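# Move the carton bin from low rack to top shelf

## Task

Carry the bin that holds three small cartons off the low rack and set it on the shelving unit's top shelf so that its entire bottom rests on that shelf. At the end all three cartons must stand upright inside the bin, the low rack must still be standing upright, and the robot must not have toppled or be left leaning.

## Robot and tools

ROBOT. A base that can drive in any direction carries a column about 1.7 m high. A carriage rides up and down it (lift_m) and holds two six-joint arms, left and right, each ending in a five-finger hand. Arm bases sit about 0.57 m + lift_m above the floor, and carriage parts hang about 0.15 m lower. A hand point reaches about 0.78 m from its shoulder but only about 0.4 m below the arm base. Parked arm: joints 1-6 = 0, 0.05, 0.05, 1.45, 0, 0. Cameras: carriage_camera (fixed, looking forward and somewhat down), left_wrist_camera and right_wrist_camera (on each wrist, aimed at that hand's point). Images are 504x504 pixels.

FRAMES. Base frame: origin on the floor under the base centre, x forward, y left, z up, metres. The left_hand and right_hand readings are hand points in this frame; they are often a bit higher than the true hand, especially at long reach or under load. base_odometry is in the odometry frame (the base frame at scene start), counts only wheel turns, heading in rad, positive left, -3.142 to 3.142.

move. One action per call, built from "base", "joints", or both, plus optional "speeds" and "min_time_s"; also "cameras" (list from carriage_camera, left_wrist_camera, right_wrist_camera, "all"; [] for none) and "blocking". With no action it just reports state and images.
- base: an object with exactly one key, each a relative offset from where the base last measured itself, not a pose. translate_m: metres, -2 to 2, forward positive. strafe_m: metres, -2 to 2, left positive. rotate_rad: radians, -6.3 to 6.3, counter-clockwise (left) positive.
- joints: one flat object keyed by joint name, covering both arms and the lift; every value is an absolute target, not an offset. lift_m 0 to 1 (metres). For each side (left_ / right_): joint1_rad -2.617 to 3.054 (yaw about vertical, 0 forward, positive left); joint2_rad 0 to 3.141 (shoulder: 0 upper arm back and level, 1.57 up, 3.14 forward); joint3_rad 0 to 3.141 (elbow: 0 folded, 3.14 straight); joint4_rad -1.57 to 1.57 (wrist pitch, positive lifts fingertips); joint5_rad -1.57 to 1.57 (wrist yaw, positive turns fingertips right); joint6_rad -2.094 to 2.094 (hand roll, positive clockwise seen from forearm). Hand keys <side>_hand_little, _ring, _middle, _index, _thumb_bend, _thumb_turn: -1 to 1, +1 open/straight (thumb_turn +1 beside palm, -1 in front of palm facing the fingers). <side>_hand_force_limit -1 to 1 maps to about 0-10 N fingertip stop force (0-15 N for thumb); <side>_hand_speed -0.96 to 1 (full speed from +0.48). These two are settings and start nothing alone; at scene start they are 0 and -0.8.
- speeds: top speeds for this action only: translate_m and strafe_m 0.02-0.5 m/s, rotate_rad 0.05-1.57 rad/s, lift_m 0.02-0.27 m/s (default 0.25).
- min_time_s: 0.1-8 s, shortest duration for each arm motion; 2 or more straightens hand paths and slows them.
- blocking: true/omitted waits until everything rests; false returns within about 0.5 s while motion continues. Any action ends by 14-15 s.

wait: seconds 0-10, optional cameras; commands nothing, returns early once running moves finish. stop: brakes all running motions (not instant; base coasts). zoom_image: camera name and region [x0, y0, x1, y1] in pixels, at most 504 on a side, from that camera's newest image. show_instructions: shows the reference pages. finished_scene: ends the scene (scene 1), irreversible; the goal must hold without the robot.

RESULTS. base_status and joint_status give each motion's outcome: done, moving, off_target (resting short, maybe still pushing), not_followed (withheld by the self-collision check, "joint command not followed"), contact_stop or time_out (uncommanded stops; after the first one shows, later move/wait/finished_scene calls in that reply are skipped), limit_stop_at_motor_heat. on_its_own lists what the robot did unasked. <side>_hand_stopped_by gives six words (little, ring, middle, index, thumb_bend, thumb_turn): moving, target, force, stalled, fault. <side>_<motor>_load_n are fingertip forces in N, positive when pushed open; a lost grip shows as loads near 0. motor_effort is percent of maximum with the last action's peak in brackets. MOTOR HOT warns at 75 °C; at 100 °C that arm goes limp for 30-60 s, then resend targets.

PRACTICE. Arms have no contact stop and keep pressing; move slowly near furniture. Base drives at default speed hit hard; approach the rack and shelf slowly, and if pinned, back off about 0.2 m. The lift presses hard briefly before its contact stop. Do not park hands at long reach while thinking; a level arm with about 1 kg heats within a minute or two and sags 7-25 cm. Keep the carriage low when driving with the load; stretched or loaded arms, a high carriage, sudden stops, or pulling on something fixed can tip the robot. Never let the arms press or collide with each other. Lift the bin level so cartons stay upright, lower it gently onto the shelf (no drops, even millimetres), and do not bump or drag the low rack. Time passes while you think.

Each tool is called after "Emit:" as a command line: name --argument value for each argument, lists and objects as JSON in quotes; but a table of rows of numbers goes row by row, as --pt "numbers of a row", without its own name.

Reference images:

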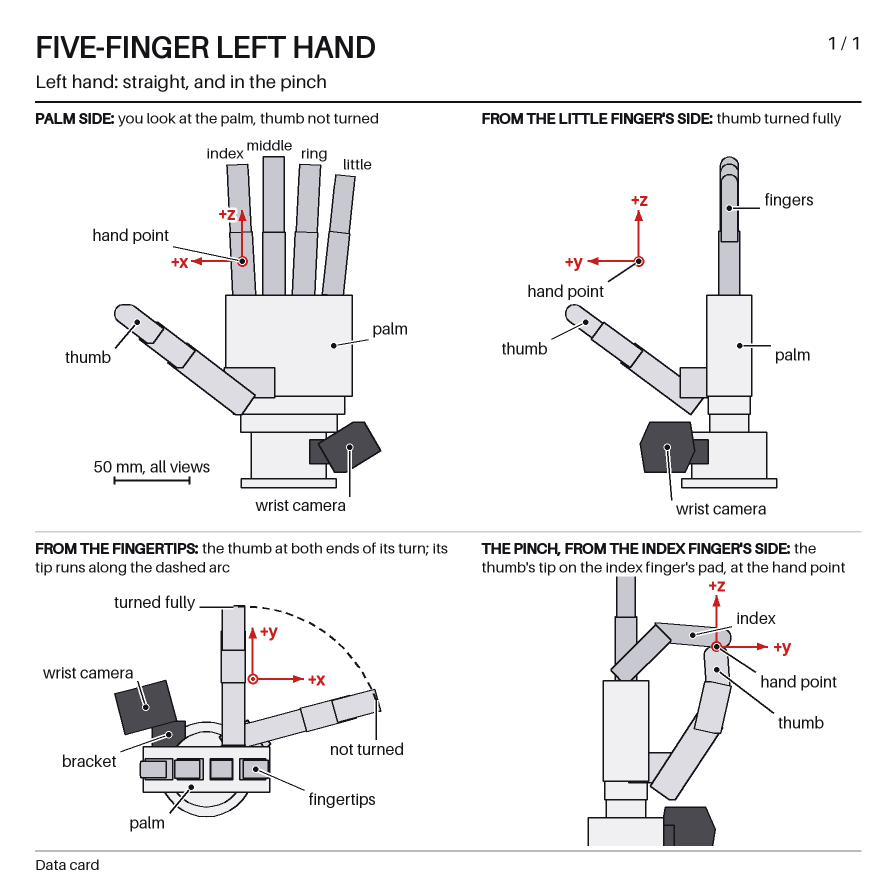

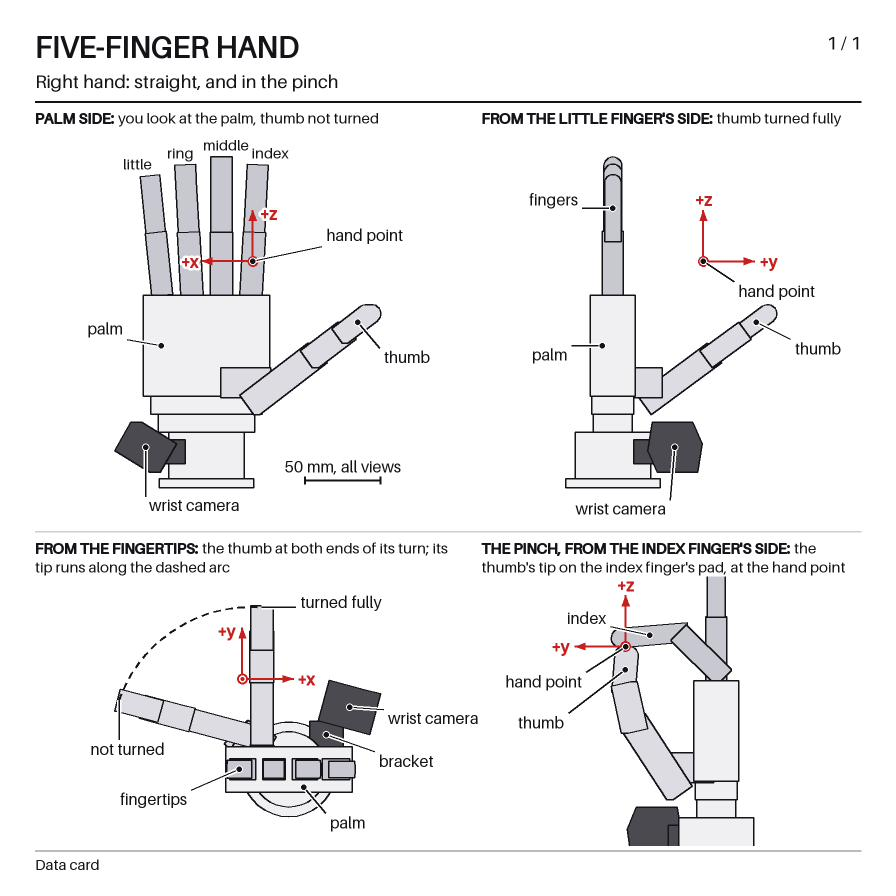

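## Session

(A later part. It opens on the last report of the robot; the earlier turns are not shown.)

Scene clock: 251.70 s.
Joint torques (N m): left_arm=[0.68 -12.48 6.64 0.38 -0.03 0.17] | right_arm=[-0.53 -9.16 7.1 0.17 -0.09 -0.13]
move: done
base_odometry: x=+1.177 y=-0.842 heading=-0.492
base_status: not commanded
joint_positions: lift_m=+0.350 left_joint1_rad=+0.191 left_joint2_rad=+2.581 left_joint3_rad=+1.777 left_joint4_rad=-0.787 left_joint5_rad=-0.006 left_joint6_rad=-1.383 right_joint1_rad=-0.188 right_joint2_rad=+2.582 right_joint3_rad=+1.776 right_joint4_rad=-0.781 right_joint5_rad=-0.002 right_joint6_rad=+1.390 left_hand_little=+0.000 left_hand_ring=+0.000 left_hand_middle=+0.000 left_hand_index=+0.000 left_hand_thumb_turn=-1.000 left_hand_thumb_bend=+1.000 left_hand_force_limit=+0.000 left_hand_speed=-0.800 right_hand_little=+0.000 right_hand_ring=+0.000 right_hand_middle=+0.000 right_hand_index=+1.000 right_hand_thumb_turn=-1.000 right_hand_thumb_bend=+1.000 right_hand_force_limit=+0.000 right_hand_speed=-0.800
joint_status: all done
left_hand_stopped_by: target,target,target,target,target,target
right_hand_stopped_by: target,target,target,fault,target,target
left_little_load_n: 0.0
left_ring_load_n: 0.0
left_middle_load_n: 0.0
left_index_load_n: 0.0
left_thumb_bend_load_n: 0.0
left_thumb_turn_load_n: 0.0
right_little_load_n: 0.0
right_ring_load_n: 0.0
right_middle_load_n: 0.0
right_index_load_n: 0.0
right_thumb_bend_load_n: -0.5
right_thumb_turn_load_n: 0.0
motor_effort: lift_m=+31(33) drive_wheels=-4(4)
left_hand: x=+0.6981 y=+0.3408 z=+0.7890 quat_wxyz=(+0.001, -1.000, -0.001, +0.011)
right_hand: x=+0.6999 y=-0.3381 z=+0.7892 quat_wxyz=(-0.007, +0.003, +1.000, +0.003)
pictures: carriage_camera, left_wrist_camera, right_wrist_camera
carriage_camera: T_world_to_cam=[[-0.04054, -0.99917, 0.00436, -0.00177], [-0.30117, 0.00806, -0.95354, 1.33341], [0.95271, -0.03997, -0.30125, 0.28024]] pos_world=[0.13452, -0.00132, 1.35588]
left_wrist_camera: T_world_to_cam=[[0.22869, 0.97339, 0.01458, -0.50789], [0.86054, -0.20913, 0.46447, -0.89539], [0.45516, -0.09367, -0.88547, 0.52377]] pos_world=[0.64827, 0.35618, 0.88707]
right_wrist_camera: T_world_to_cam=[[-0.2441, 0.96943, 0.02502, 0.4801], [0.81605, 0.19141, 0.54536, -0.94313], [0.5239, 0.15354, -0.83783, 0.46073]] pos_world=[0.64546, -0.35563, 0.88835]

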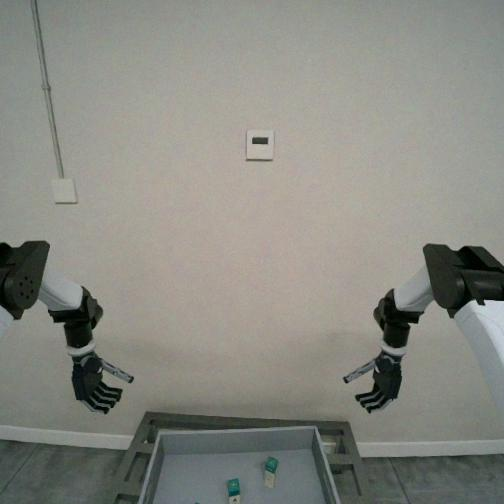

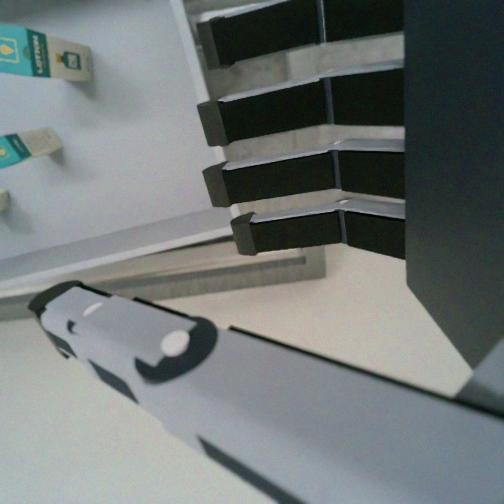

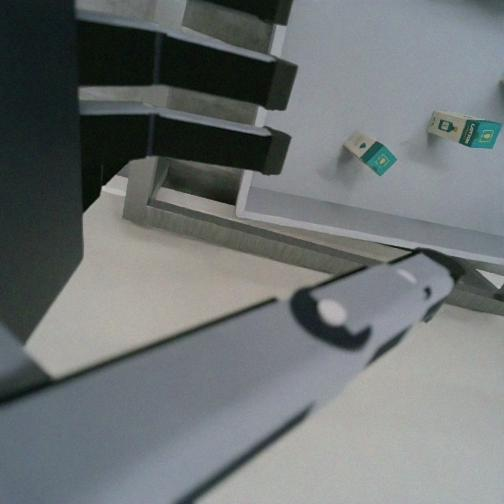

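Emit:
move --joints '{"left_joint2_rad": 2.865, "left_joint3_rad": 1.885, "left_joint4_rad": -0.565, "right_joint2_rad": 2.865, "right_joint3_rad": 1.885, "right_joint4_rad": -0.565, "left_hand_index": 1}' --min_time_s 3

Emit:
move --joints '{"lift_m": 0.16}' --speeds '{"lift_m": 0.15}' --cameras '["all"]'

Scene clock: 280.93 s.
Joint torques (N m): left_arm=[0.68 -12.67 6.2 0.4 -0.02 0.18] | right_arm=[-0.54 -9.44 6.32 0.23 -0.09 -0.12]
move: done
base_odometry: x=+1.177 y=-0.842 heading=-0.492
base_status: not commanded
joint_positions: lift_m=+0.350 left_joint1_rad=+0.191 left_joint2_rad=+2.846 left_joint3_rad=+1.864 left_joint4_rad=-0.582 left_joint5_rad=-0.006 left_joint6_rad=-1.382 right_joint1_rad=-0.188 right_joint2_rad=+2.846 right_joint3_rad=+1.863 right_joint4_rad=-0.576 right_joint5_rad=-0.002 right_joint6_rad=+1.390 left_hand_little=+0.000 left_hand_ring=+0.000 left_hand_middle=+0.000 left_hand_index=+1.000 left_hand_thumb_turn=-1.000 left_hand_thumb_bend=+1.000 left_hand_force_limit=+0.000 left_hand_speed=-0.800 right_hand_little=+0.000 right_hand_ring=+0.000 right_hand_middle=+0.000 right_hand_index=+1.000 right_hand_thumb_turn=-1.000 right_hand_thumb_bend=+1.000 right_hand_force_limit=+0.000 right_hand_speed=-0.800
joint_status: all done
left_hand_stopped_by: target,target,target,target,target,target
right_hand_stopped_by: target,target,target,fault,target,target
left_little_load_n: 0.0
left_ring_load_n: 0.0
left_middle_load_n: 0.0
left_index_load_n: 0.0
left_thumb_bend_load_n: 0.0
left_thumb_turn_load_n: 0.0
right_little_load_n: 0.0
right_ring_load_n: 0.0
right_middle_load_n: 0.5
right_index_load_n: 0.0
right_thumb_bend_load_n: 0.0
right_thumb_turn_load_n: 0.0
motor_effort: lift_m=+32(33) drive_wheels=-4(4)
left_hand: x=+0.7068 y=+0.3424 z=+0.6905 quat_wxyz=(+0.004, -1.000, -0.001, -0.003)
right_hand: x=+0.7087 y=-0.3398 z=+0.6909 quat_wxyz=(+0.006, +0.003, +1.000, +0.000)
pictures: none

Scene clock: 282.63 s.
Joint torques (N m): left_arm=[0.51 -13.94 5.33 0.31 0.03 0.17] | right_arm=[-0.5 -10.44 5.72 0.17 -0.1 -0.12]
move: done
base_odometry: x=+1.177 y=-0.842 heading=-0.492
base_status: not commanded
joint_positions: lift_m=+0.160 left_joint1_rad=+0.191 left_joint2_rad=+2.860 left_joint3_rad=+1.871 left_joint4_rad=-0.572 left_joint5_rad=-0.006 left_joint6_rad=-1.382 right_joint1_rad=-0.188 right_joint2_rad=+2.859 right_joint3_rad=+1.870 right_joint4_rad=-0.568 right_joint5_rad=-0.002 right_joint6_rad=+1.389 left_hand_little=+0.000 left_hand_ring=+0.000 left_hand_middle=+0.000 left_hand_index=+1.000 left_hand_thumb_turn=-1.000 left_hand_thumb_bend=+1.000 left_hand_force_limit=+0.000 left_hand_speed=-0.800 right_hand_little=+0.000 right_hand_ring=+0.000 right_hand_middle=+0.000 right_hand_index=+1.000 right_hand_thumb_turn=-1.000 right_hand_thumb_bend=+1.000 right_hand_force_limit=+0.000 right_hand_speed=-0.800
joint_status: all done
left_hand_stopped_by: target,target,target,target,target,target
right_hand_stopped_by: target,target,target,fault,target,target
left_little_load_n: 0.0
left_ring_load_n: 0.0
left_middle_load_n: 0.0
left_index_load_n: 0.0
left_thumb_bend_load_n: 0.0
left_thumb_turn_load_n: 0.0
right_little_load_n: 0.0
right_ring_load_n: 0.0
right_middle_load_n: 0.0
right_index_load_n: 0.0
right_thumb_bend_load_n: 0.0
right_thumb_turn_load_n: 0.0
motor_effort: lift_m=+27(28) drive_wheels=-4(4)
left_hand: x=+0.7076 y=+0.3426 z=+0.4962 quat_wxyz=(+0.004, -1.000, -0.001, -0.004)
right_hand: x=+0.7091 y=-0.3398 z=+0.4971 quat_wxyz=(+0.007, +0.003, +1.000, +0.000)
pictures: carriage_camera, left_wrist_camera, right_wrist_camera
carriage_camera: T_world_to_cam=[[-0.04054, -0.99917, 0.00436, -0.00095], [-0.30117, 0.00806, -0.95354, 1.15261], [0.95271, -0.03997, -0.30125, 0.22312]] pos_world=[0.13452, -0.00132, 1.16628]
left_wrist_camera: T_world_to_cam=[[0.22921, 0.973, 0.02703, -0.51399], [0.84597, -0.21286, 0.4889, -0.76776], [0.48146, -0.08919, -0.87192, 0.23346]] pos_world=[0.65491, 0.35751, 0.59281]
right_wrist_camera: T_world_to_cam=[[-0.245, 0.96944, 0.0128, 0.49811], [0.80014, 0.19472, 0.56733, -0.78948], [0.5475, 0.14924, -0.82339, 0.18617]] pos_world=[0.6518, -0.35694, 0.59481]

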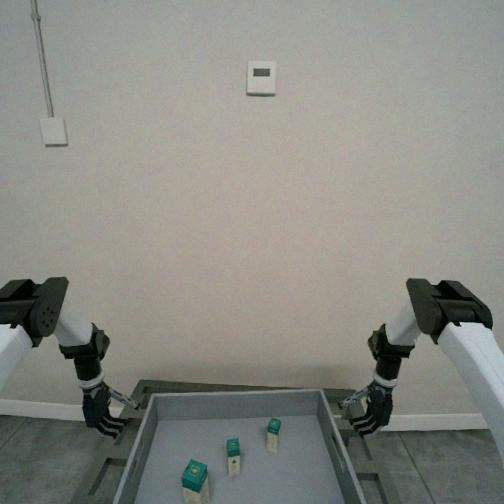

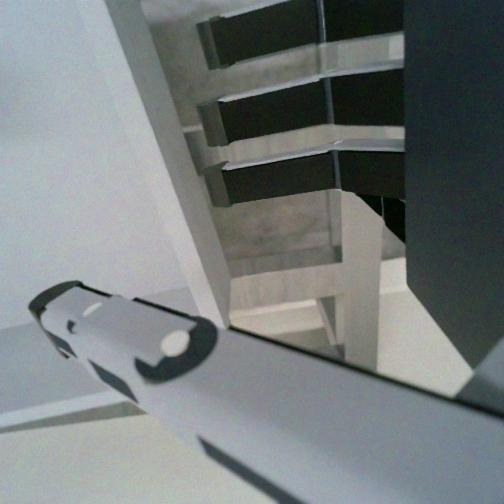

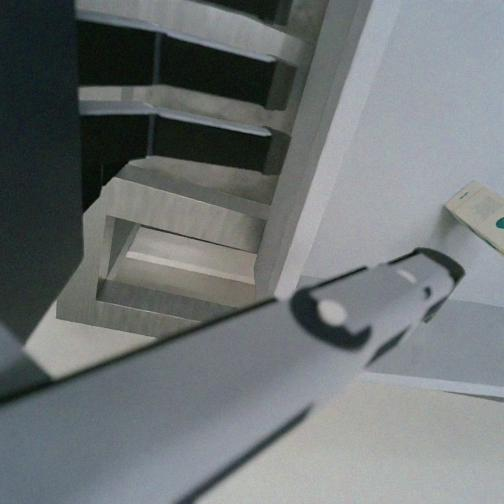

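Emit:
zoom_image --camera "left_wrist_camera" --region '[60, 0, 260, 340]'

Emit:
zoom_image --camera "right_wrist_camera" --region '[240, 0, 420, 300]'

Scaled by 1.482 from the camera's image (finer frame: 720x720).

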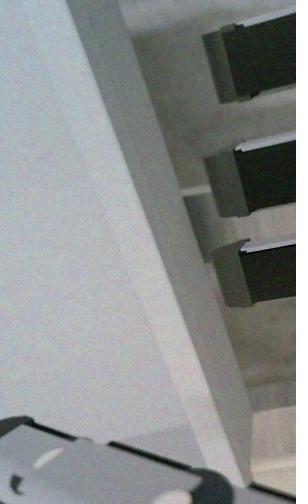

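Scaled by 1.680 from the camera's image (finer frame: 720x720).

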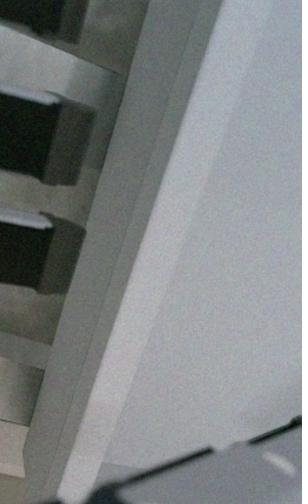

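Emit:
zoom_image --camera "carriage_camera" --region '[60, 370, 180, 490]'

Emit:
zoom_image --camera "carriage_camera" --region '[310, 370, 430, 490]'

Scaled by 4.200 from the camera's image (finer frame: 720x720).

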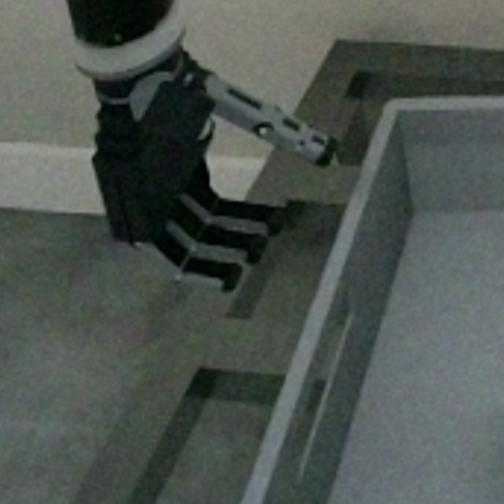

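Scaled by 4.200 from the camera's image (finer frame: 720x720).

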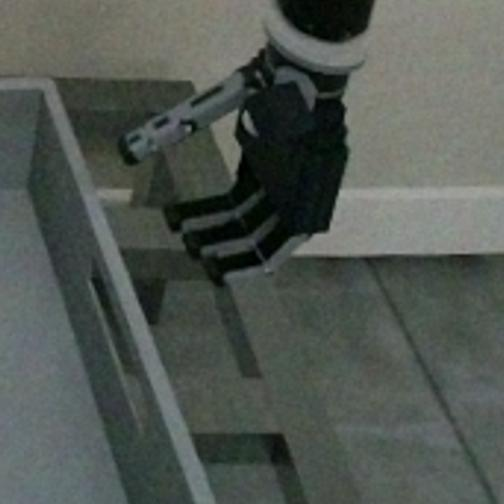

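Emit:
move --joints '{"left_hand_thumb_turn": 1, "right_hand_thumb_turn": 1, "left_hand_speed": 0, "right_hand_speed": 0}' --cameras '["left_wrist_camera", "right_wrist_camera"]'

Scene clock: 330.30 s.
Joint torques (N m): left_arm=[0.53 -14.16 5.57 0.32 -0.03 0.19] | right_arm=[-0.51 -10.45 5.7 0.17 -0.09 -0.12]
move: done
base_odometry: x=+1.177 y=-0.842 heading=-0.492
base_status: not commanded
joint_positions: lift_m=+0.160 left_joint1_rad=+0.191 left_joint2_rad=+2.860 left_joint3_rad=+1.871 left_joint4_rad=-0.571 left_joint5_rad=-0.006 left_joint6_rad=-1.382 right_joint1_rad=-0.188 right_joint2_rad=+2.859 right_joint3_rad=+1.870 right_joint4_rad=-0.568 right_joint5_rad=-0.002 right_joint6_rad=+1.389 left_hand_little=+0.000 left_hand_ring=+0.000 left_hand_middle=+0.000 left_hand_index=+1.000 left_hand_thumb_turn=+1.000 left_hand_thumb_bend=+1.000 left_hand_force_limit=+0.000 left_hand_speed=+0.000 right_hand_little=+0.000 right_hand_ring=+0.000 right_hand_middle=+0.000 right_hand_index=+1.000 right_hand_thumb_turn=+1.000 right_hand_thumb_bend=+1.000 right_hand_force_limit=+0.000 right_hand_speed=+0.000
joint_status: all done
left_hand_stopped_by: target,target,target,target,target,target
right_hand_stopped_by: target,target,target,fault,target,target
left_little_load_n: 0.0
left_ring_load_n: 0.5
left_middle_load_n: 0.0
left_index_load_n: 0.0
left_thumb_bend_load_n: -0.5
left_thumb_turn_load_n: 0.0
right_little_load_n: 0.0
right_ring_load_n: 0.0
right_middle_load_n: 0.0
right_index_load_n: 0.0
right_thumb_bend_load_n: 0.0
right_thumb_turn_load_n: 0.0
motor_effort: lift_m=+27(28) drive_wheels=-4(4)
left_hand: x=+0.7077 y=+0.3426 z=+0.4962 quat_wxyz=(+0.004, -1.000, -0.001, -0.005)
right_hand: x=+0.7091 y=-0.3398 z=+0.4971 quat_wxyz=(+0.007, +0.003, +1.000, +0.000)
left_wrist_camera: T_world_to_cam=[[0.2295, 0.97293, 0.02717, -0.51423], [0.84572, -0.21315, 0.48921, -0.76768], [0.48176, -0.08929, -0.87174, 0.23319]] pos_world=[0.65491, 0.3575, 0.59281]
right_wrist_camera: T_world_to_cam=[[-0.24536, 0.96935, 0.01279, 0.49832], [0.80004, 0.19502, 0.56737, -0.78934], [0.54749, 0.14944, -0.82336, 0.18623]] pos_world=[0.6518, -0.35694, 0.59481]

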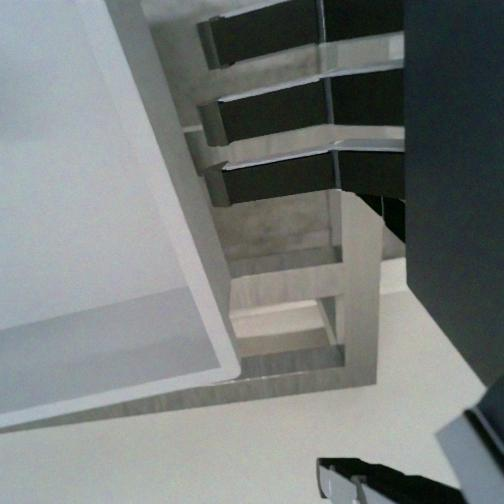

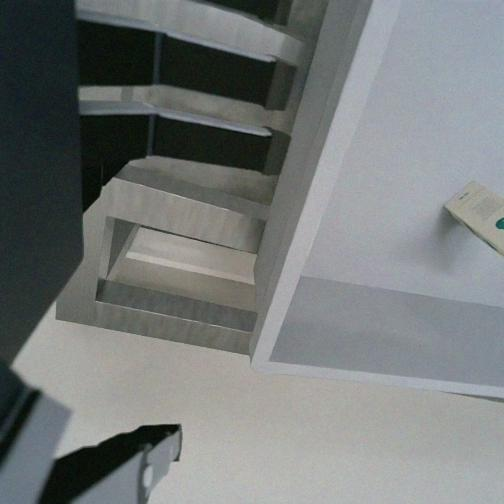

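Emit:
move --joints '{"left_joint1_rad": 0.5, "left_joint6_rad": -1.07, "right_joint1_rad": -0.5, "right_joint6_rad": 1.07}' --min_time_s 2

Emit:
move --joints '{"lift_m": 0.07}' --speeds '{"lift_m": 0.1}' --cameras '["all"]'

Scene clock: 361.00 s.
Joint torques (N m): left_arm=[0.44 -14.12 5.34 0.32 -0.03 0.16] | right_arm=[-0.38 -10.47 5.7 0.15 -0.09 -0.13]
move: done
base_odometry: x=+1.177 y=-0.842 heading=-0.492
base_status: not commanded
joint_positions: lift_m=+0.160 left_joint1_rad=+0.497 left_joint2_rad=+2.860 left_joint3_rad=+1.871 left_joint4_rad=-0.571 left_joint5_rad=-0.006 left_joint6_rad=-1.079 right_joint1_rad=-0.494 right_joint2_rad=+2.859 right_joint3_rad=+1.870 right_joint4_rad=-0.568 right_joint5_rad=-0.002 right_joint6_rad=+1.085 left_hand_little=+0.000 left_hand_ring=+0.000 left_hand_middle=+0.000 left_hand_index=+1.000 left_hand_thumb_turn=+1.000 left_hand_thumb_bend=+1.000 left_hand_force_limit=+0.000 left_hand_speed=+0.000 right_hand_little=+0.000 right_hand_ring=+0.000 right_hand_middle=+0.000 right_hand_index=+1.000 right_hand_thumb_turn=+1.000 right_hand_thumb_bend=+1.000 right_hand_force_limit=+0.000 right_hand_speed=+0.000
joint_status: all done
left_hand_stopped_by: target,target,target,target,target,target
right_hand_stopped_by: target,target,target,fault,target,target
left_little_load_n: 0.0
left_ring_load_n: 0.0
left_middle_load_n: 0.0
left_index_load_n: 0.0
left_thumb_bend_load_n: 0.0
left_thumb_turn_load_n: 0.0
right_little_load_n: 0.0
right_ring_load_n: 0.0
right_middle_load_n: 0.0
right_index_load_n: 0.0
right_thumb_bend_load_n: 0.0
right_thumb_turn_load_n: 0.0
motor_effort: lift_m=+28(28) drive_wheels=-4(4)
left_hand: x=+0.6601 y=+0.4752 z=+0.4960 quat_wxyz=(+0.005, -1.000, -0.003, -0.003)
right_hand: x=+0.6622 y=-0.4729 z=+0.4969 quat_wxyz=(+0.006, +0.004, +1.000, -0.002)
pictures: none

Scene clock: 362.30 s.
Joint torques (N m): left_arm=[0.32 -14.38 5.11 0.32 0.02 0.17] | right_arm=[-0.49 -10.65 5.56 0.15 -0.09 -0.12]
move: done
base_odometry: x=+1.177 y=-0.842 heading=-0.492
base_status: not commanded
joint_positions: lift_m=+0.070 left_joint1_rad=+0.497 left_joint2_rad=+2.862 left_joint3_rad=+1.874 left_joint4_rad=-0.568 left_joint5_rad=-0.006 left_joint6_rad=-1.078 right_joint1_rad=-0.494 right_joint2_rad=+2.861 right_joint3_rad=+1.871 right_joint4_rad=-0.567 right_joint5_rad=-0.002 right_joint6_rad=+1.084 left_hand_little=+0.000 left_hand_ring=+0.000 left_hand_middle=+0.000 left_hand_index=+1.000 left_hand_thumb_turn=+1.000 left_hand_thumb_bend=+1.000 left_hand_force_limit=+0.000 left_hand_speed=+0.000 right_hand_little=+0.000 right_hand_ring=+0.000 right_hand_middle=+0.000 right_hand_index=+1.000 right_hand_thumb_turn=+1.000 right_hand_thumb_bend=+1.000 right_hand_force_limit=+0.000 right_hand_speed=+0.000
joint_status: all done
left_hand_stopped_by: target,target,target,target,target,target
right_hand_stopped_by: target,target,target,fault,target,target
left_little_load_n: 0.0
left_ring_load_n: 0.0
left_middle_load_n: 0.0
left_index_load_n: 0.0
left_thumb_bend_load_n: -0.5
left_thumb_turn_load_n: 0.0
right_little_load_n: 0.5
right_ring_load_n: 0.0
right_middle_load_n: 0.0
right_index_load_n: 0.0
right_thumb_bend_load_n: 0.0
right_thumb_turn_load_n: 0.0
motor_effort: lift_m=+28(29) drive_wheels=+2(5)
left_hand: x=+0.6615 y=+0.4760 z=+0.4057 quat_wxyz=(+0.006, -1.000, -0.002, -0.005)
right_hand: x=+0.6622 y=-0.4729 z=+0.4059 quat_wxyz=(+0.006, +0.004, +1.000, -0.002)
pictures: carriage_camera, left_wrist_camera, right_wrist_camera
carriage_camera: T_world_to_cam=[[-0.04054, -0.99917, 0.00436, -0.00055], [-0.30117, 0.00806, -0.95354, 1.0668], [0.95271, -0.03997, -0.30125, 0.19601]] pos_world=[0.13452, -0.00132, 1.07628]
left_wrist_camera: T_world_to_cam=[[0.2265, 0.97349, 0.03194, -0.63113], [0.84555, -0.2128, 0.48965, -0.65621], [0.48346, -0.08389, -0.87133, 0.1845]] pos_world=[0.60861, 0.49024, 0.50223]
right_wrist_camera: T_world_to_cam=[[-0.24308, 0.96996, 0.00904, 0.61723], [0.80088, 0.19543, 0.56604, -0.67392], [0.54727, 0.14483, -0.82433, 0.15508]] pos_world=[0.6049, -0.48945, 0.50372]

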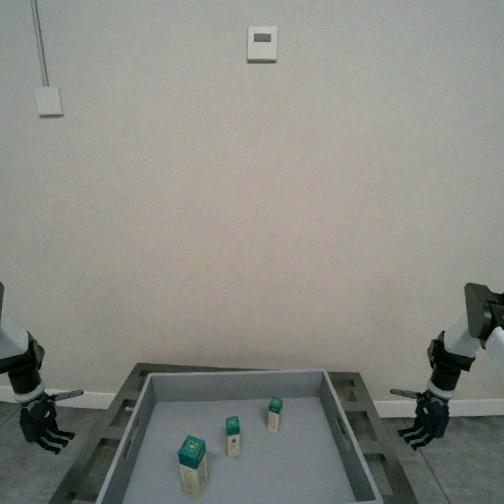

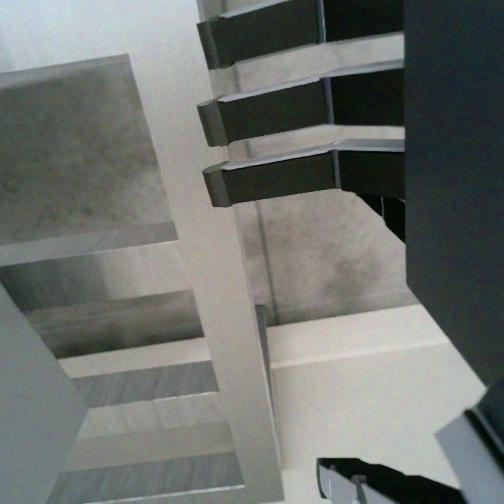

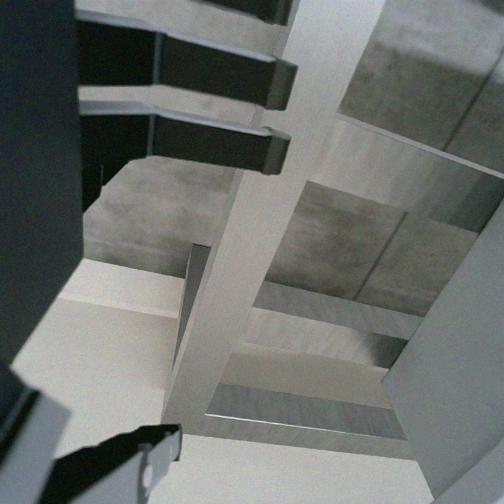

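Emit:
move --joints '{"lift_m": 0.16, "left_joint6_rad": 0.13, "right_joint6_rad": -0.13}' --min_time_s 2 --cameras '["all"]'

Scene clock: 378.63 s.
Joint torques (N m): left_arm=[0.39 -14.6 5.3 0.29 -0.05 0.14] | right_arm=[-0.38 -10.8 5.37 0.1 -0.06 -0.11]
move: done
base_odometry: x=+1.177 y=-0.842 heading=-0.492
base_status: not commanded
joint_positions: lift_m=+0.160 left_joint1_rad=+0.497 left_joint2_rad=+2.865 left_joint3_rad=+1.874 left_joint4_rad=-0.567 left_joint5_rad=-0.006 left_joint6_rad=+0.120 right_joint1_rad=-0.494 right_joint2_rad=+2.863 right_joint3_rad=+1.872 right_joint4_rad=-0.567 right_joint5_rad=-0.002 right_joint6_rad=-0.114 left_hand_little=+0.000 left_hand_ring=+0.000 left_hand_middle=+0.000 left_hand_index=+1.000 left_hand_thumb_turn=+1.000 left_hand_thumb_bend=+1.000 left_hand_force_limit=+0.000 left_hand_speed=+0.000 right_hand_little=+0.000 right_hand_ring=+0.000 right_hand_middle=+0.000 right_hand_index=+1.000 right_hand_thumb_turn=+1.000 right_hand_thumb_bend=+1.000 right_hand_force_limit=+0.000 right_hand_speed=+0.000
joint_status: all done
left_hand_stopped_by: target,target,target,target,target,target
right_hand_stopped_by: target,target,target,fault,target,target
left_little_load_n: 0.0
left_ring_load_n: 0.0
left_middle_load_n: 0.0
left_index_load_n: 0.0
left_thumb_bend_load_n: 0.0
left_thumb_turn_load_n: 0.0
right_little_load_n: 0.5
right_ring_load_n: 0.0
right_middle_load_n: 0.0
right_index_load_n: 0.0
right_thumb_bend_load_n: -0.5
right_thumb_turn_load_n: 0.0
motor_effort: lift_m=+33(39) drive_wheels=-4(4)
left_hand: x=+0.5852 y=+0.4848 z=+0.4936 quat_wxyz=(+0.007, -0.827, +0.562, -0.001)
right_hand: x=+0.5864 y=-0.4819 z=+0.4940 quat_wxyz=(+0.004, -0.561, +0.828, -0.005)
pictures: carriage_camera, left_wrist_camera, right_wrist_camera
carriage_camera: T_world_to_cam=[[-0.04054, -0.99917, 0.00436, -0.00095], [-0.30117, 0.00806, -0.95354, 1.15223], [0.95271, -0.03997, -0.30125, 0.223]] pos_world=[0.13452, -0.00132, 1.16588]
left_wrist_camera: T_world_to_cam=[[0.98932, 0.14305, 0.02799, -0.66708], [0.11286, -0.8733, 0.47392, 0.12396], [0.09223, -0.4657, -0.88012, 0.7171]] pos_world=[0.57982, 0.53763, 0.59106]
right_wrist_camera: T_world_to_cam=[[-0.99197, 0.12646, 0.0033, 0.64218], [0.10705, 0.82521, 0.55459, 0.05466], [0.06741, 0.55049, -0.83212, 0.75109]] pos_world=[0.58054, -0.53978, 0.59256]

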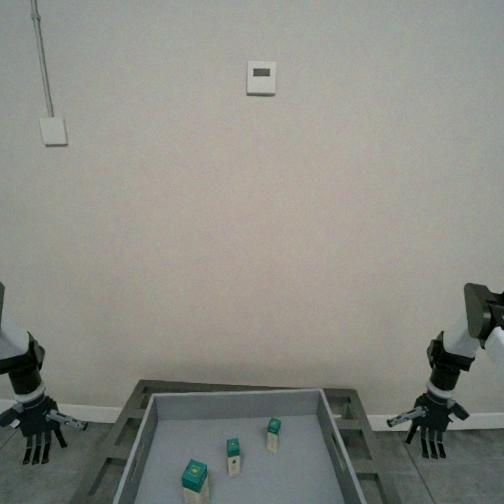

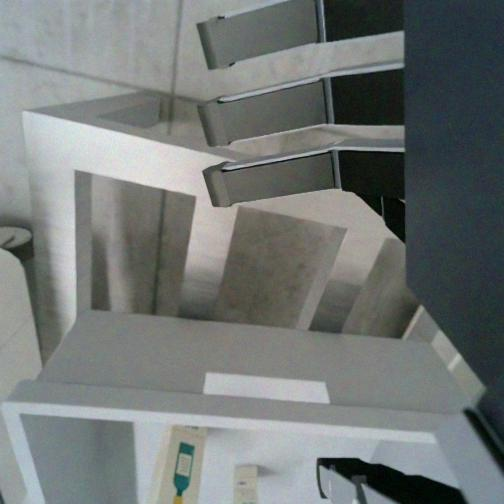

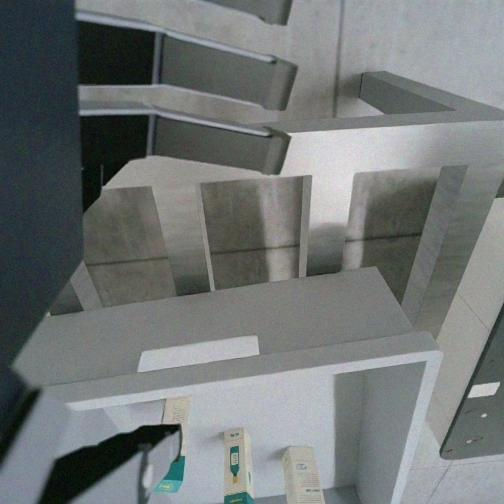

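Emit:
move --joints '{"left_joint1_rad": 0.19, "left_joint2_rad": 2.791, "left_joint3_rad": 1.70, "left_joint4_rad": -0.454, "left_joint6_rad": -1.39, "right_joint1_rad": -0.203, "right_joint6_rad": 1.375, "left_hand_thumb_turn": -1, "right_hand_thumb_turn": -1}' --min_time_s 3 --cameras '["carriage_camera"]'

Emit:
move --joints '{"lift_m": 0.065}' --speeds '{"lift_m": 0.06}' --cameras '["all"]'

Emit:
zoom_image --camera "carriage_camera" --region '[60, 370, 180, 490]'

Emit:
zoom_image --camera "carriage_camera" --region '[310, 370, 430, 490]'

Scene clock: 429.60 s.
Joint torques (N m): left_arm=[-0.01 -17.69 2.65 0.37 0.03 -0.02] | right_arm=[0.79 -10.81 5.42 0.14 -0.1 0.18]
move: done
base_odometry: x=+1.177 y=-0.842 heading=-0.492
base_status: not commanded
joint_positions: lift_m=+0.160 left_joint1_rad=+0.194 left_joint2_rad=+2.832 left_joint3_rad=+1.711 left_joint4_rad=-0.471 left_joint5_rad=-0.005 left_joint6_rad=-1.381 right_joint1_rad=-0.210 right_joint2_rad=+2.863 right_joint3_rad=+1.872 right_joint4_rad=-0.567 right_joint5_rad=-0.002 right_joint6_rad=+1.359 left_hand_little=+0.000 left_hand_ring=+0.000 left_hand_middle=+0.000 left_hand_index=+1.000 left_hand_thumb_turn=-1.000 left_hand_thumb_bend=+1.000 left_hand_force_limit=+0.000 left_hand_speed=+0.000 right_hand_little=+0.000 right_hand_ring=+0.000 right_hand_middle=+0.000 right_hand_index=+1.000 right_hand_thumb_turn=-1.000 right_hand_thumb_bend=+1.000 right_hand_force_limit=+0.000 right_hand_speed=+0.000
joint_status: all done
left_hand_stopped_by: target,target,target,target,target,target
right_hand_stopped_by: target,target,target,fault,target,target
left_little_load_n: 0.0
left_ring_load_n: 0.0
left_middle_load_n: 0.0
left_index_load_n: 0.0
left_thumb_bend_load_n: 0.0
left_thumb_turn_load_n: 0.0
right_little_load_n: 0.0
right_ring_load_n: 0.5
right_middle_load_n: 0.0
right_index_load_n: 0.0
right_thumb_bend_load_n: 0.0
right_thumb_turn_load_n: 0.0
motor_effort: lift_m=+33(33) drive_wheels=-4(4)
left_hand: x=+0.6732 y=+0.3371 z=+0.4793 quat_wxyz=(+0.001, -1.000, -0.002, +0.011)
right_hand: x=+0.7066 y=-0.3496 z=+0.4952 quat_wxyz=(+0.007, -0.001, +1.000, +0.000)
carriage_camera: T_world_to_cam=[[-0.04054, -0.99917, 0.00436, -0.00095], [-0.30117, 0.00806, -0.95354, 1.15223], [0.95271, -0.03997, -0.30125, 0.223]] pos_world=[0.13452, -0.00132, 1.16588]

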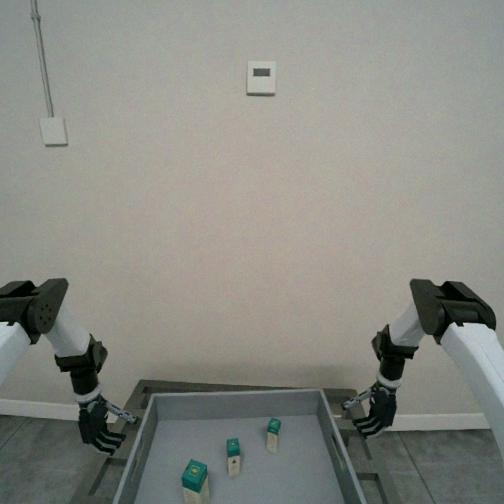

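Scene clock: 431.53 s.
Joint torques (N m): left_arm=[0.28 -15.76 2.77 0.36 -0.27 0.05] | right_arm=[1.02 -10.88 5.08 0.17 -0.05 0.16]
move: done
base_odometry: x=+1.177 y=-0.842 heading=-0.492
base_status: not commanded
joint_positions: lift_m=+0.065 left_joint1_rad=+0.190 left_joint2_rad=+2.813 left_joint3_rad=+1.711 left_joint4_rad=-0.466 left_joint5_rad=+0.031 left_joint6_rad=-1.382 right_joint1_rad=-0.212 right_joint2_rad=+2.864 right_joint3_rad=+1.877 right_joint4_rad=-0.568 right_joint5_rad=-0.007 right_joint6_rad=+1.362 left_hand_little=+0.000 left_hand_ring=+0.000 left_hand_middle=+0.000 left_hand_index=+1.000 left_hand_thumb_turn=-1.000 left_hand_thumb_bend=+1.000 left_hand_force_limit=+0.000 left_hand_speed=+0.000 right_hand_little=+0.000 right_hand_ring=+0.000 right_hand_middle=+0.000 right_hand_index=+1.000 right_hand_thumb_turn=-1.000 right_hand_thumb_bend=+1.000 right_hand_force_limit=+0.000 right_hand_speed=+0.000
joint_status: all done
left_hand_stopped_by: target,target,target,target,target,target
right_hand_stopped_by: target,target,target,fault,target,target
left_little_load_n: 0.0
left_ring_load_n: 0.0
left_middle_load_n: 0.0
left_index_load_n: 0.0
left_thumb_bend_load_n: 0.5
left_thumb_turn_load_n: -0.5
right_little_load_n: 0.0
right_ring_load_n: 0.0
right_middle_load_n: 0.0
right_index_load_n: 0.0
right_thumb_bend_load_n: -0.5
right_thumb_turn_load_n: 0.0
motor_effort: lift_m=+25(26) drive_wheels=+2(4)
left_hand: x=+0.6833 y=+0.3302 z=+0.3959 quat_wxyz=(-0.015, -1.000, -0.001, -0.004)
right_hand: x=+0.7082 y=-0.3503 z=+0.4017 quat_wxyz=(+0.008, +0.001, +1.000, +0.002)
pictures: carriage_camera, left_wrist_camera, right_wrist_camera
carriage_camera: T_world_to_cam=[[-0.04054, -0.99917, 0.00436, -0.00053], [-0.30117, 0.00806, -0.95354, 1.06222], [0.95271, -0.03997, -0.30125, 0.19457]] pos_world=[0.13452, -0.00132, 1.07148]
left_wrist_camera: T_world_to_cam=[[0.22975, 0.9732, -0.00972, -0.47958], [0.84593, -0.19474, 0.49646, -0.70972], [0.48126, -0.12228, -0.86801, 0.16612]] pos_world=[0.63061, 0.34883, 0.49188]
right_wrist_camera: T_world_to_cam=[[-0.2481, 0.96862, 0.01518, 0.51014], [0.79773, 0.19539, 0.57048, -0.73187], [0.54961, 0.15364, -0.82117, 0.10879]] pos_world=[0.65061, -0.36784, 0.4991]

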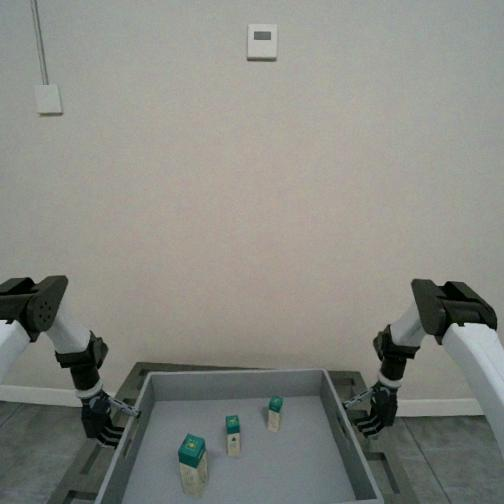

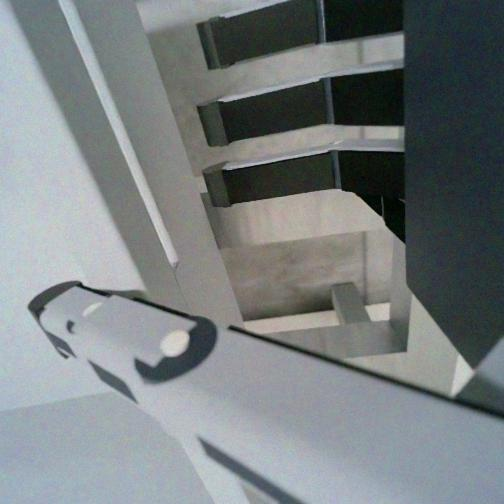

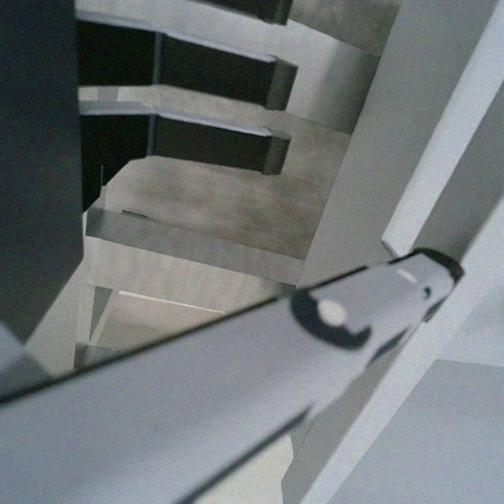

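Scaled by 4.200 from the camera's image (finer frame: 720x720).

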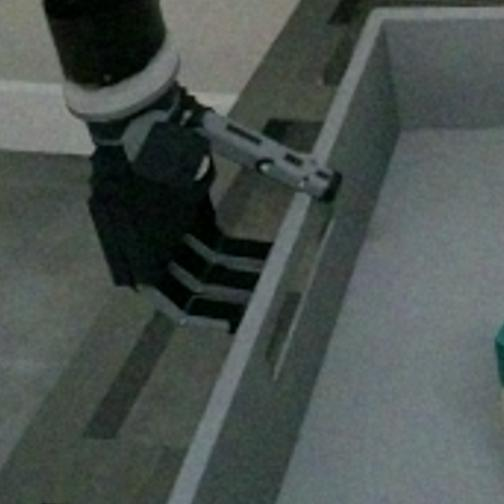

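Scaled by 4.200 from the camera's image (finer frame: 720x720).

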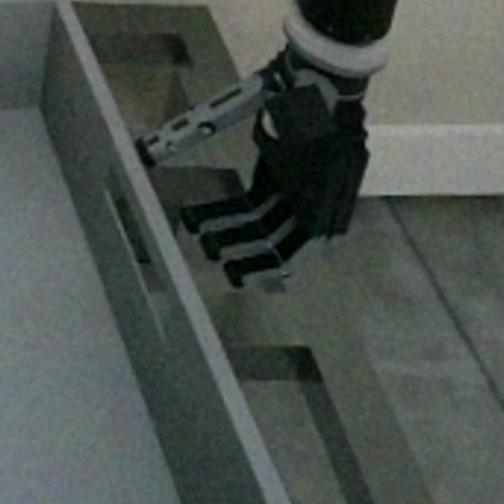

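Emit:
move --joints '{"lift_m": 0.08}' --speeds '{"lift_m": 0.06}' --cameras '["carriage_camera", "right_wrist_camera"]'

Emit:
zoom_image --camera "carriage_camera" --region '[320, 400, 390, 460]'

Emit:
zoom_image --camera "carriage_camera" --region '[90, 390, 160, 470]'

Emit:
zoom_image --camera "right_wrist_camera" --region '[260, 0, 504, 300]'

Scene clock: 451.57 s.
Joint torques (N m): left_arm=[0.23 -15.79 3.17 0.32 -0.15 -0.04] | right_arm=[0.98 -10.91 5 0.13 -0.06 0.15]
move: done
base_odometry: x=+1.177 y=-0.842 heading=-0.492
base_status: not commanded
joint_positions: lift_m=+0.080 left_joint1_rad=+0.190 left_joint2_rad=+2.812 left_joint3_rad=+1.708 left_joint4_rad=-0.461 left_joint5_rad=+0.009 left_joint6_rad=-1.383 right_joint1_rad=-0.212 right_joint2_rad=+2.864 right_joint3_rad=+1.877 right_joint4_rad=-0.567 right_joint5_rad=-0.007 right_joint6_rad=+1.362 left_hand_little=+0.000 left_hand_ring=+0.000 left_hand_middle=+0.000 left_hand_index=+1.000 left_hand_thumb_turn=-1.000 left_hand_thumb_bend=+1.000 left_hand_force_limit=+0.000 left_hand_speed=+0.000 right_hand_little=+0.000 right_hand_ring=+0.000 right_hand_middle=+0.000 right_hand_index=+1.000 right_hand_thumb_turn=-1.000 right_hand_thumb_bend=+1.000 right_hand_force_limit=+0.000 right_hand_speed=+0.000
joint_status: all done
left_hand_stopped_by: target,target,target,target,target,target
right_hand_stopped_by: target,target,target,fault,target,target
left_little_load_n: 0.0
left_ring_load_n: 0.0
left_middle_load_n: 0.5
left_index_load_n: 0.0
left_thumb_bend_load_n: 0.0
left_thumb_turn_load_n: 0.0
right_little_load_n: 0.0
right_ring_load_n: 0.0
right_middle_load_n: 0.0
right_index_load_n: 0.0
right_thumb_bend_load_n: -0.5
right_thumb_turn_load_n: 0.0
motor_effort: lift_m=+32(38) drive_wheels=+2(5)
left_hand: x=+0.6827 y=+0.3347 z=+0.4085 quat_wxyz=(-0.004, -1.000, -0.001, -0.004)
right_hand: x=+0.7083 y=-0.3503 z=+0.4158 quat_wxyz=(+0.009, +0.002, +1.000, +0.002)
carriage_camera: T_world_to_cam=[[-0.04054, -0.99917, 0.00436, -0.0006], [-0.30117, 0.00806, -0.95354, 1.07595], [0.95271, -0.03997, -0.30125, 0.1989]] pos_world=[0.13452, -0.00132, 1.08588]
right_wrist_camera: T_world_to_cam=[[-0.24773, 0.96872, 0.01477, 0.50996], [0.79737, 0.1952, 0.57105, -0.74006], [0.55031, 0.15324, -0.82078, 0.11942]] pos_world=[0.65071, -0.36784, 0.5131]

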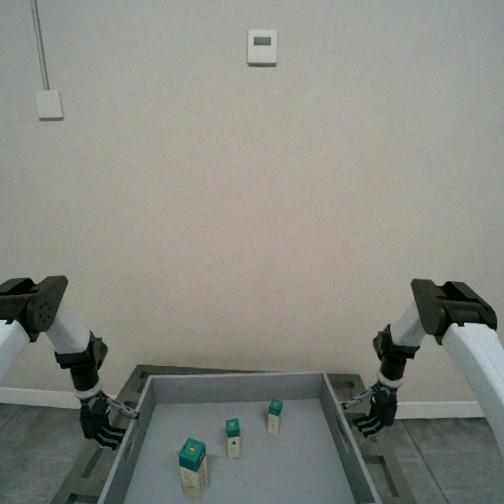

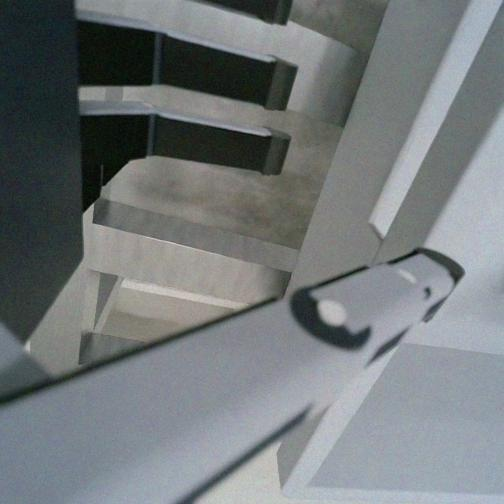

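Scaled by 7.200 from the camera's image (finer frame: 720x720).

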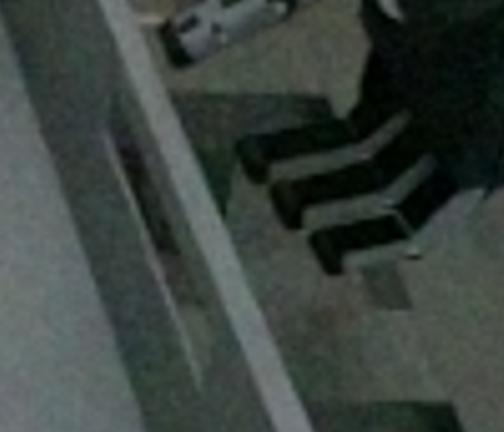

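Scaled by 6.300 from the camera's image (finer frame: 720x720).

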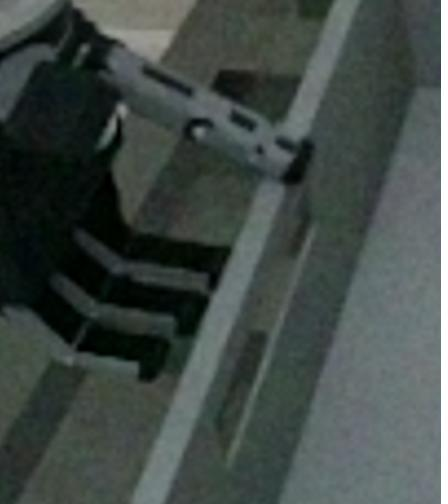

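Scaled by 1.680 from the camera's image (finer frame: 720x720).

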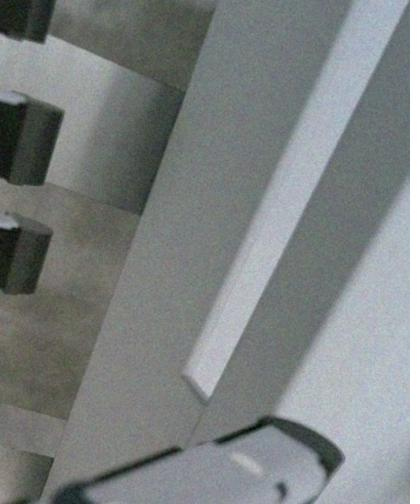

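Emit:
move --joints '{"lift_m": 0.08, "left_joint1_rad": 0.117, "left_joint2_rad": 2.768, "left_joint3_rad": 1.642, "left_joint4_rad": -0.419, "left_joint6_rad": -1.456, "right_joint1_rad": -0.12, "right_joint2_rad": 2.837, "right_joint3_rad": 1.795, "right_joint4_rad": -0.51, "right_joint6_rad": 1.455}' --min_time_s 3 --cameras '["all"]'

Emit:
zoom_image --camera "carriage_camera" --region '[320, 400, 390, 460]'

Emit:
zoom_image --camera "carriage_camera" --region '[90, 390, 160, 470]'

Scene clock: 494.93 s.
Joint torques (N m): left_arm=[-0.49 -17.42 2.7 0.35 -0.05 -0.04] | right_arm=[0.83 -12.89 3.34 0.18 -0.06 0.16]
move: done
base_odometry: x=+1.177 y=-0.842 heading=-0.492
base_status: not commanded
joint_positions: lift_m=+0.080 left_joint1_rad=+0.125 left_joint2_rad=+2.808 left_joint3_rad=+1.653 left_joint4_rad=-0.436 left_joint5_rad=-0.005 left_joint6_rad=-1.448 right_joint1_rad=-0.127 right_joint2_rad=+2.864 right_joint3_rad=+1.801 right_joint4_rad=-0.521 right_joint5_rad=-0.007 right_joint6_rad=+1.440 left_hand_little=+0.000 left_hand_ring=+0.000 left_hand_middle=+0.000 left_hand_index=+1.000 left_hand_thumb_turn=-1.000 left_hand_thumb_bend=+1.000 left_hand_force_limit=+0.000 left_hand_speed=+0.000 right_hand_little=+0.000 right_hand_ring=+0.000 right_hand_middle=+0.000 right_hand_index=+1.000 right_hand_thumb_turn=-1.000 right_hand_thumb_bend=+1.000 right_hand_force_limit=+0.000 right_hand_speed=+0.000
joint_status: all done
left_hand_stopped_by: target,target,target,target,target,target
right_hand_stopped_by: target,target,target,fault,target,target
left_little_load_n: 0.0
left_ring_load_n: 0.0
left_middle_load_n: 0.0
left_index_load_n: 0.0
left_thumb_bend_load_n: 0.0
left_thumb_turn_load_n: 0.0
right_little_load_n: 0.0
right_ring_load_n: 0.0
right_middle_load_n: 0.0
right_index_load_n: 0.0
right_thumb_bend_load_n: -0.5
right_thumb_turn_load_n: 0.0
motor_effort: lift_m=+32(33) drive_wheels=+2(2)
left_hand: x=+0.6697 y=+0.3071 z=+0.4001 quat_wxyz=(+0.001, -1.000, -0.001, +0.010)
right_hand: x=+0.6930 y=-0.3087 z=+0.4016 quat_wxyz=(-0.006, -0.002, +1.000, +0.004)
pictures: carriage_camera, left_wrist_camera, right_wrist_camera
carriage_camera: T_world_to_cam=[[-0.04054, -0.99917, 0.00436, -0.0006], [-0.30117, 0.00806, -0.95354, 1.07595], [0.95271, -0.03997, -0.30125, 0.1989]] pos_world=[0.13452, -0.00132, 1.08588]
left_wrist_camera: T_world_to_cam=[[0.22898, 0.97332, 0.01503, -0.46328], [0.8601, -0.20953, 0.4651, -0.69715], [0.45584, -0.09357, -0.88513, 0.18852]] pos_world=[0.61977, 0.32248, 0.49807]
right_wrist_camera: T_world_to_cam=[[-0.25334, 0.96699, 0.02742, 0.46438], [0.813, 0.19747, 0.54775, -0.72866], [0.52426, 0.16106, -0.83619, 0.13651]] pos_world=[0.63848, -0.32715, 0.50054]

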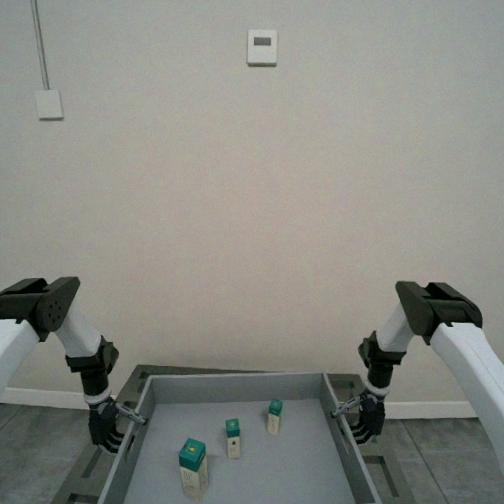

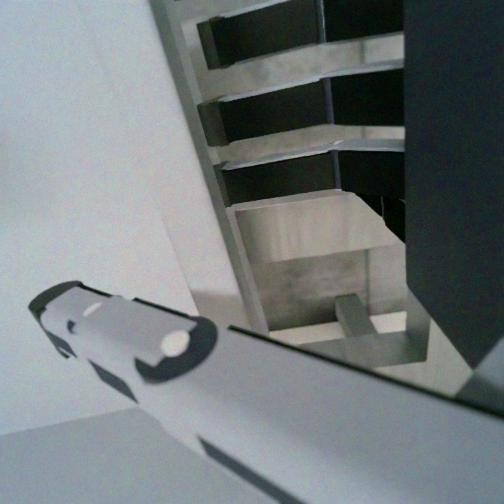

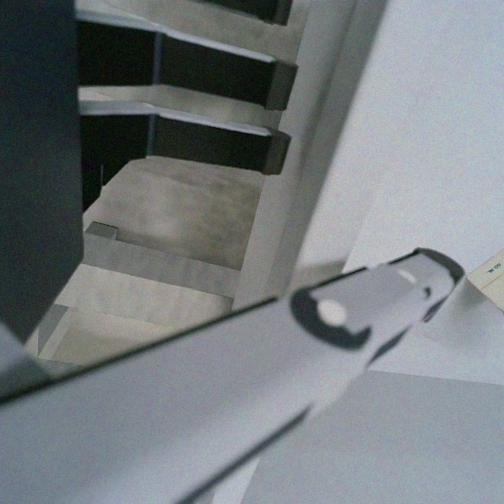

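Scaled by 7.200 from the camera's image (finer frame: 720x720).

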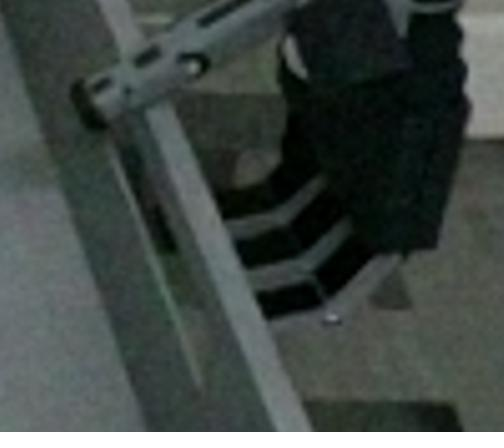

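Scaled by 6.300 from the camera's image (finer frame: 720x720).

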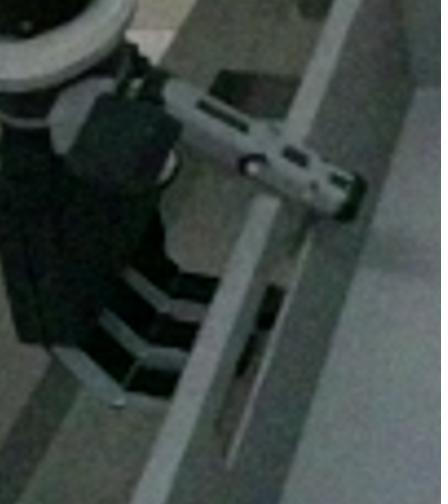

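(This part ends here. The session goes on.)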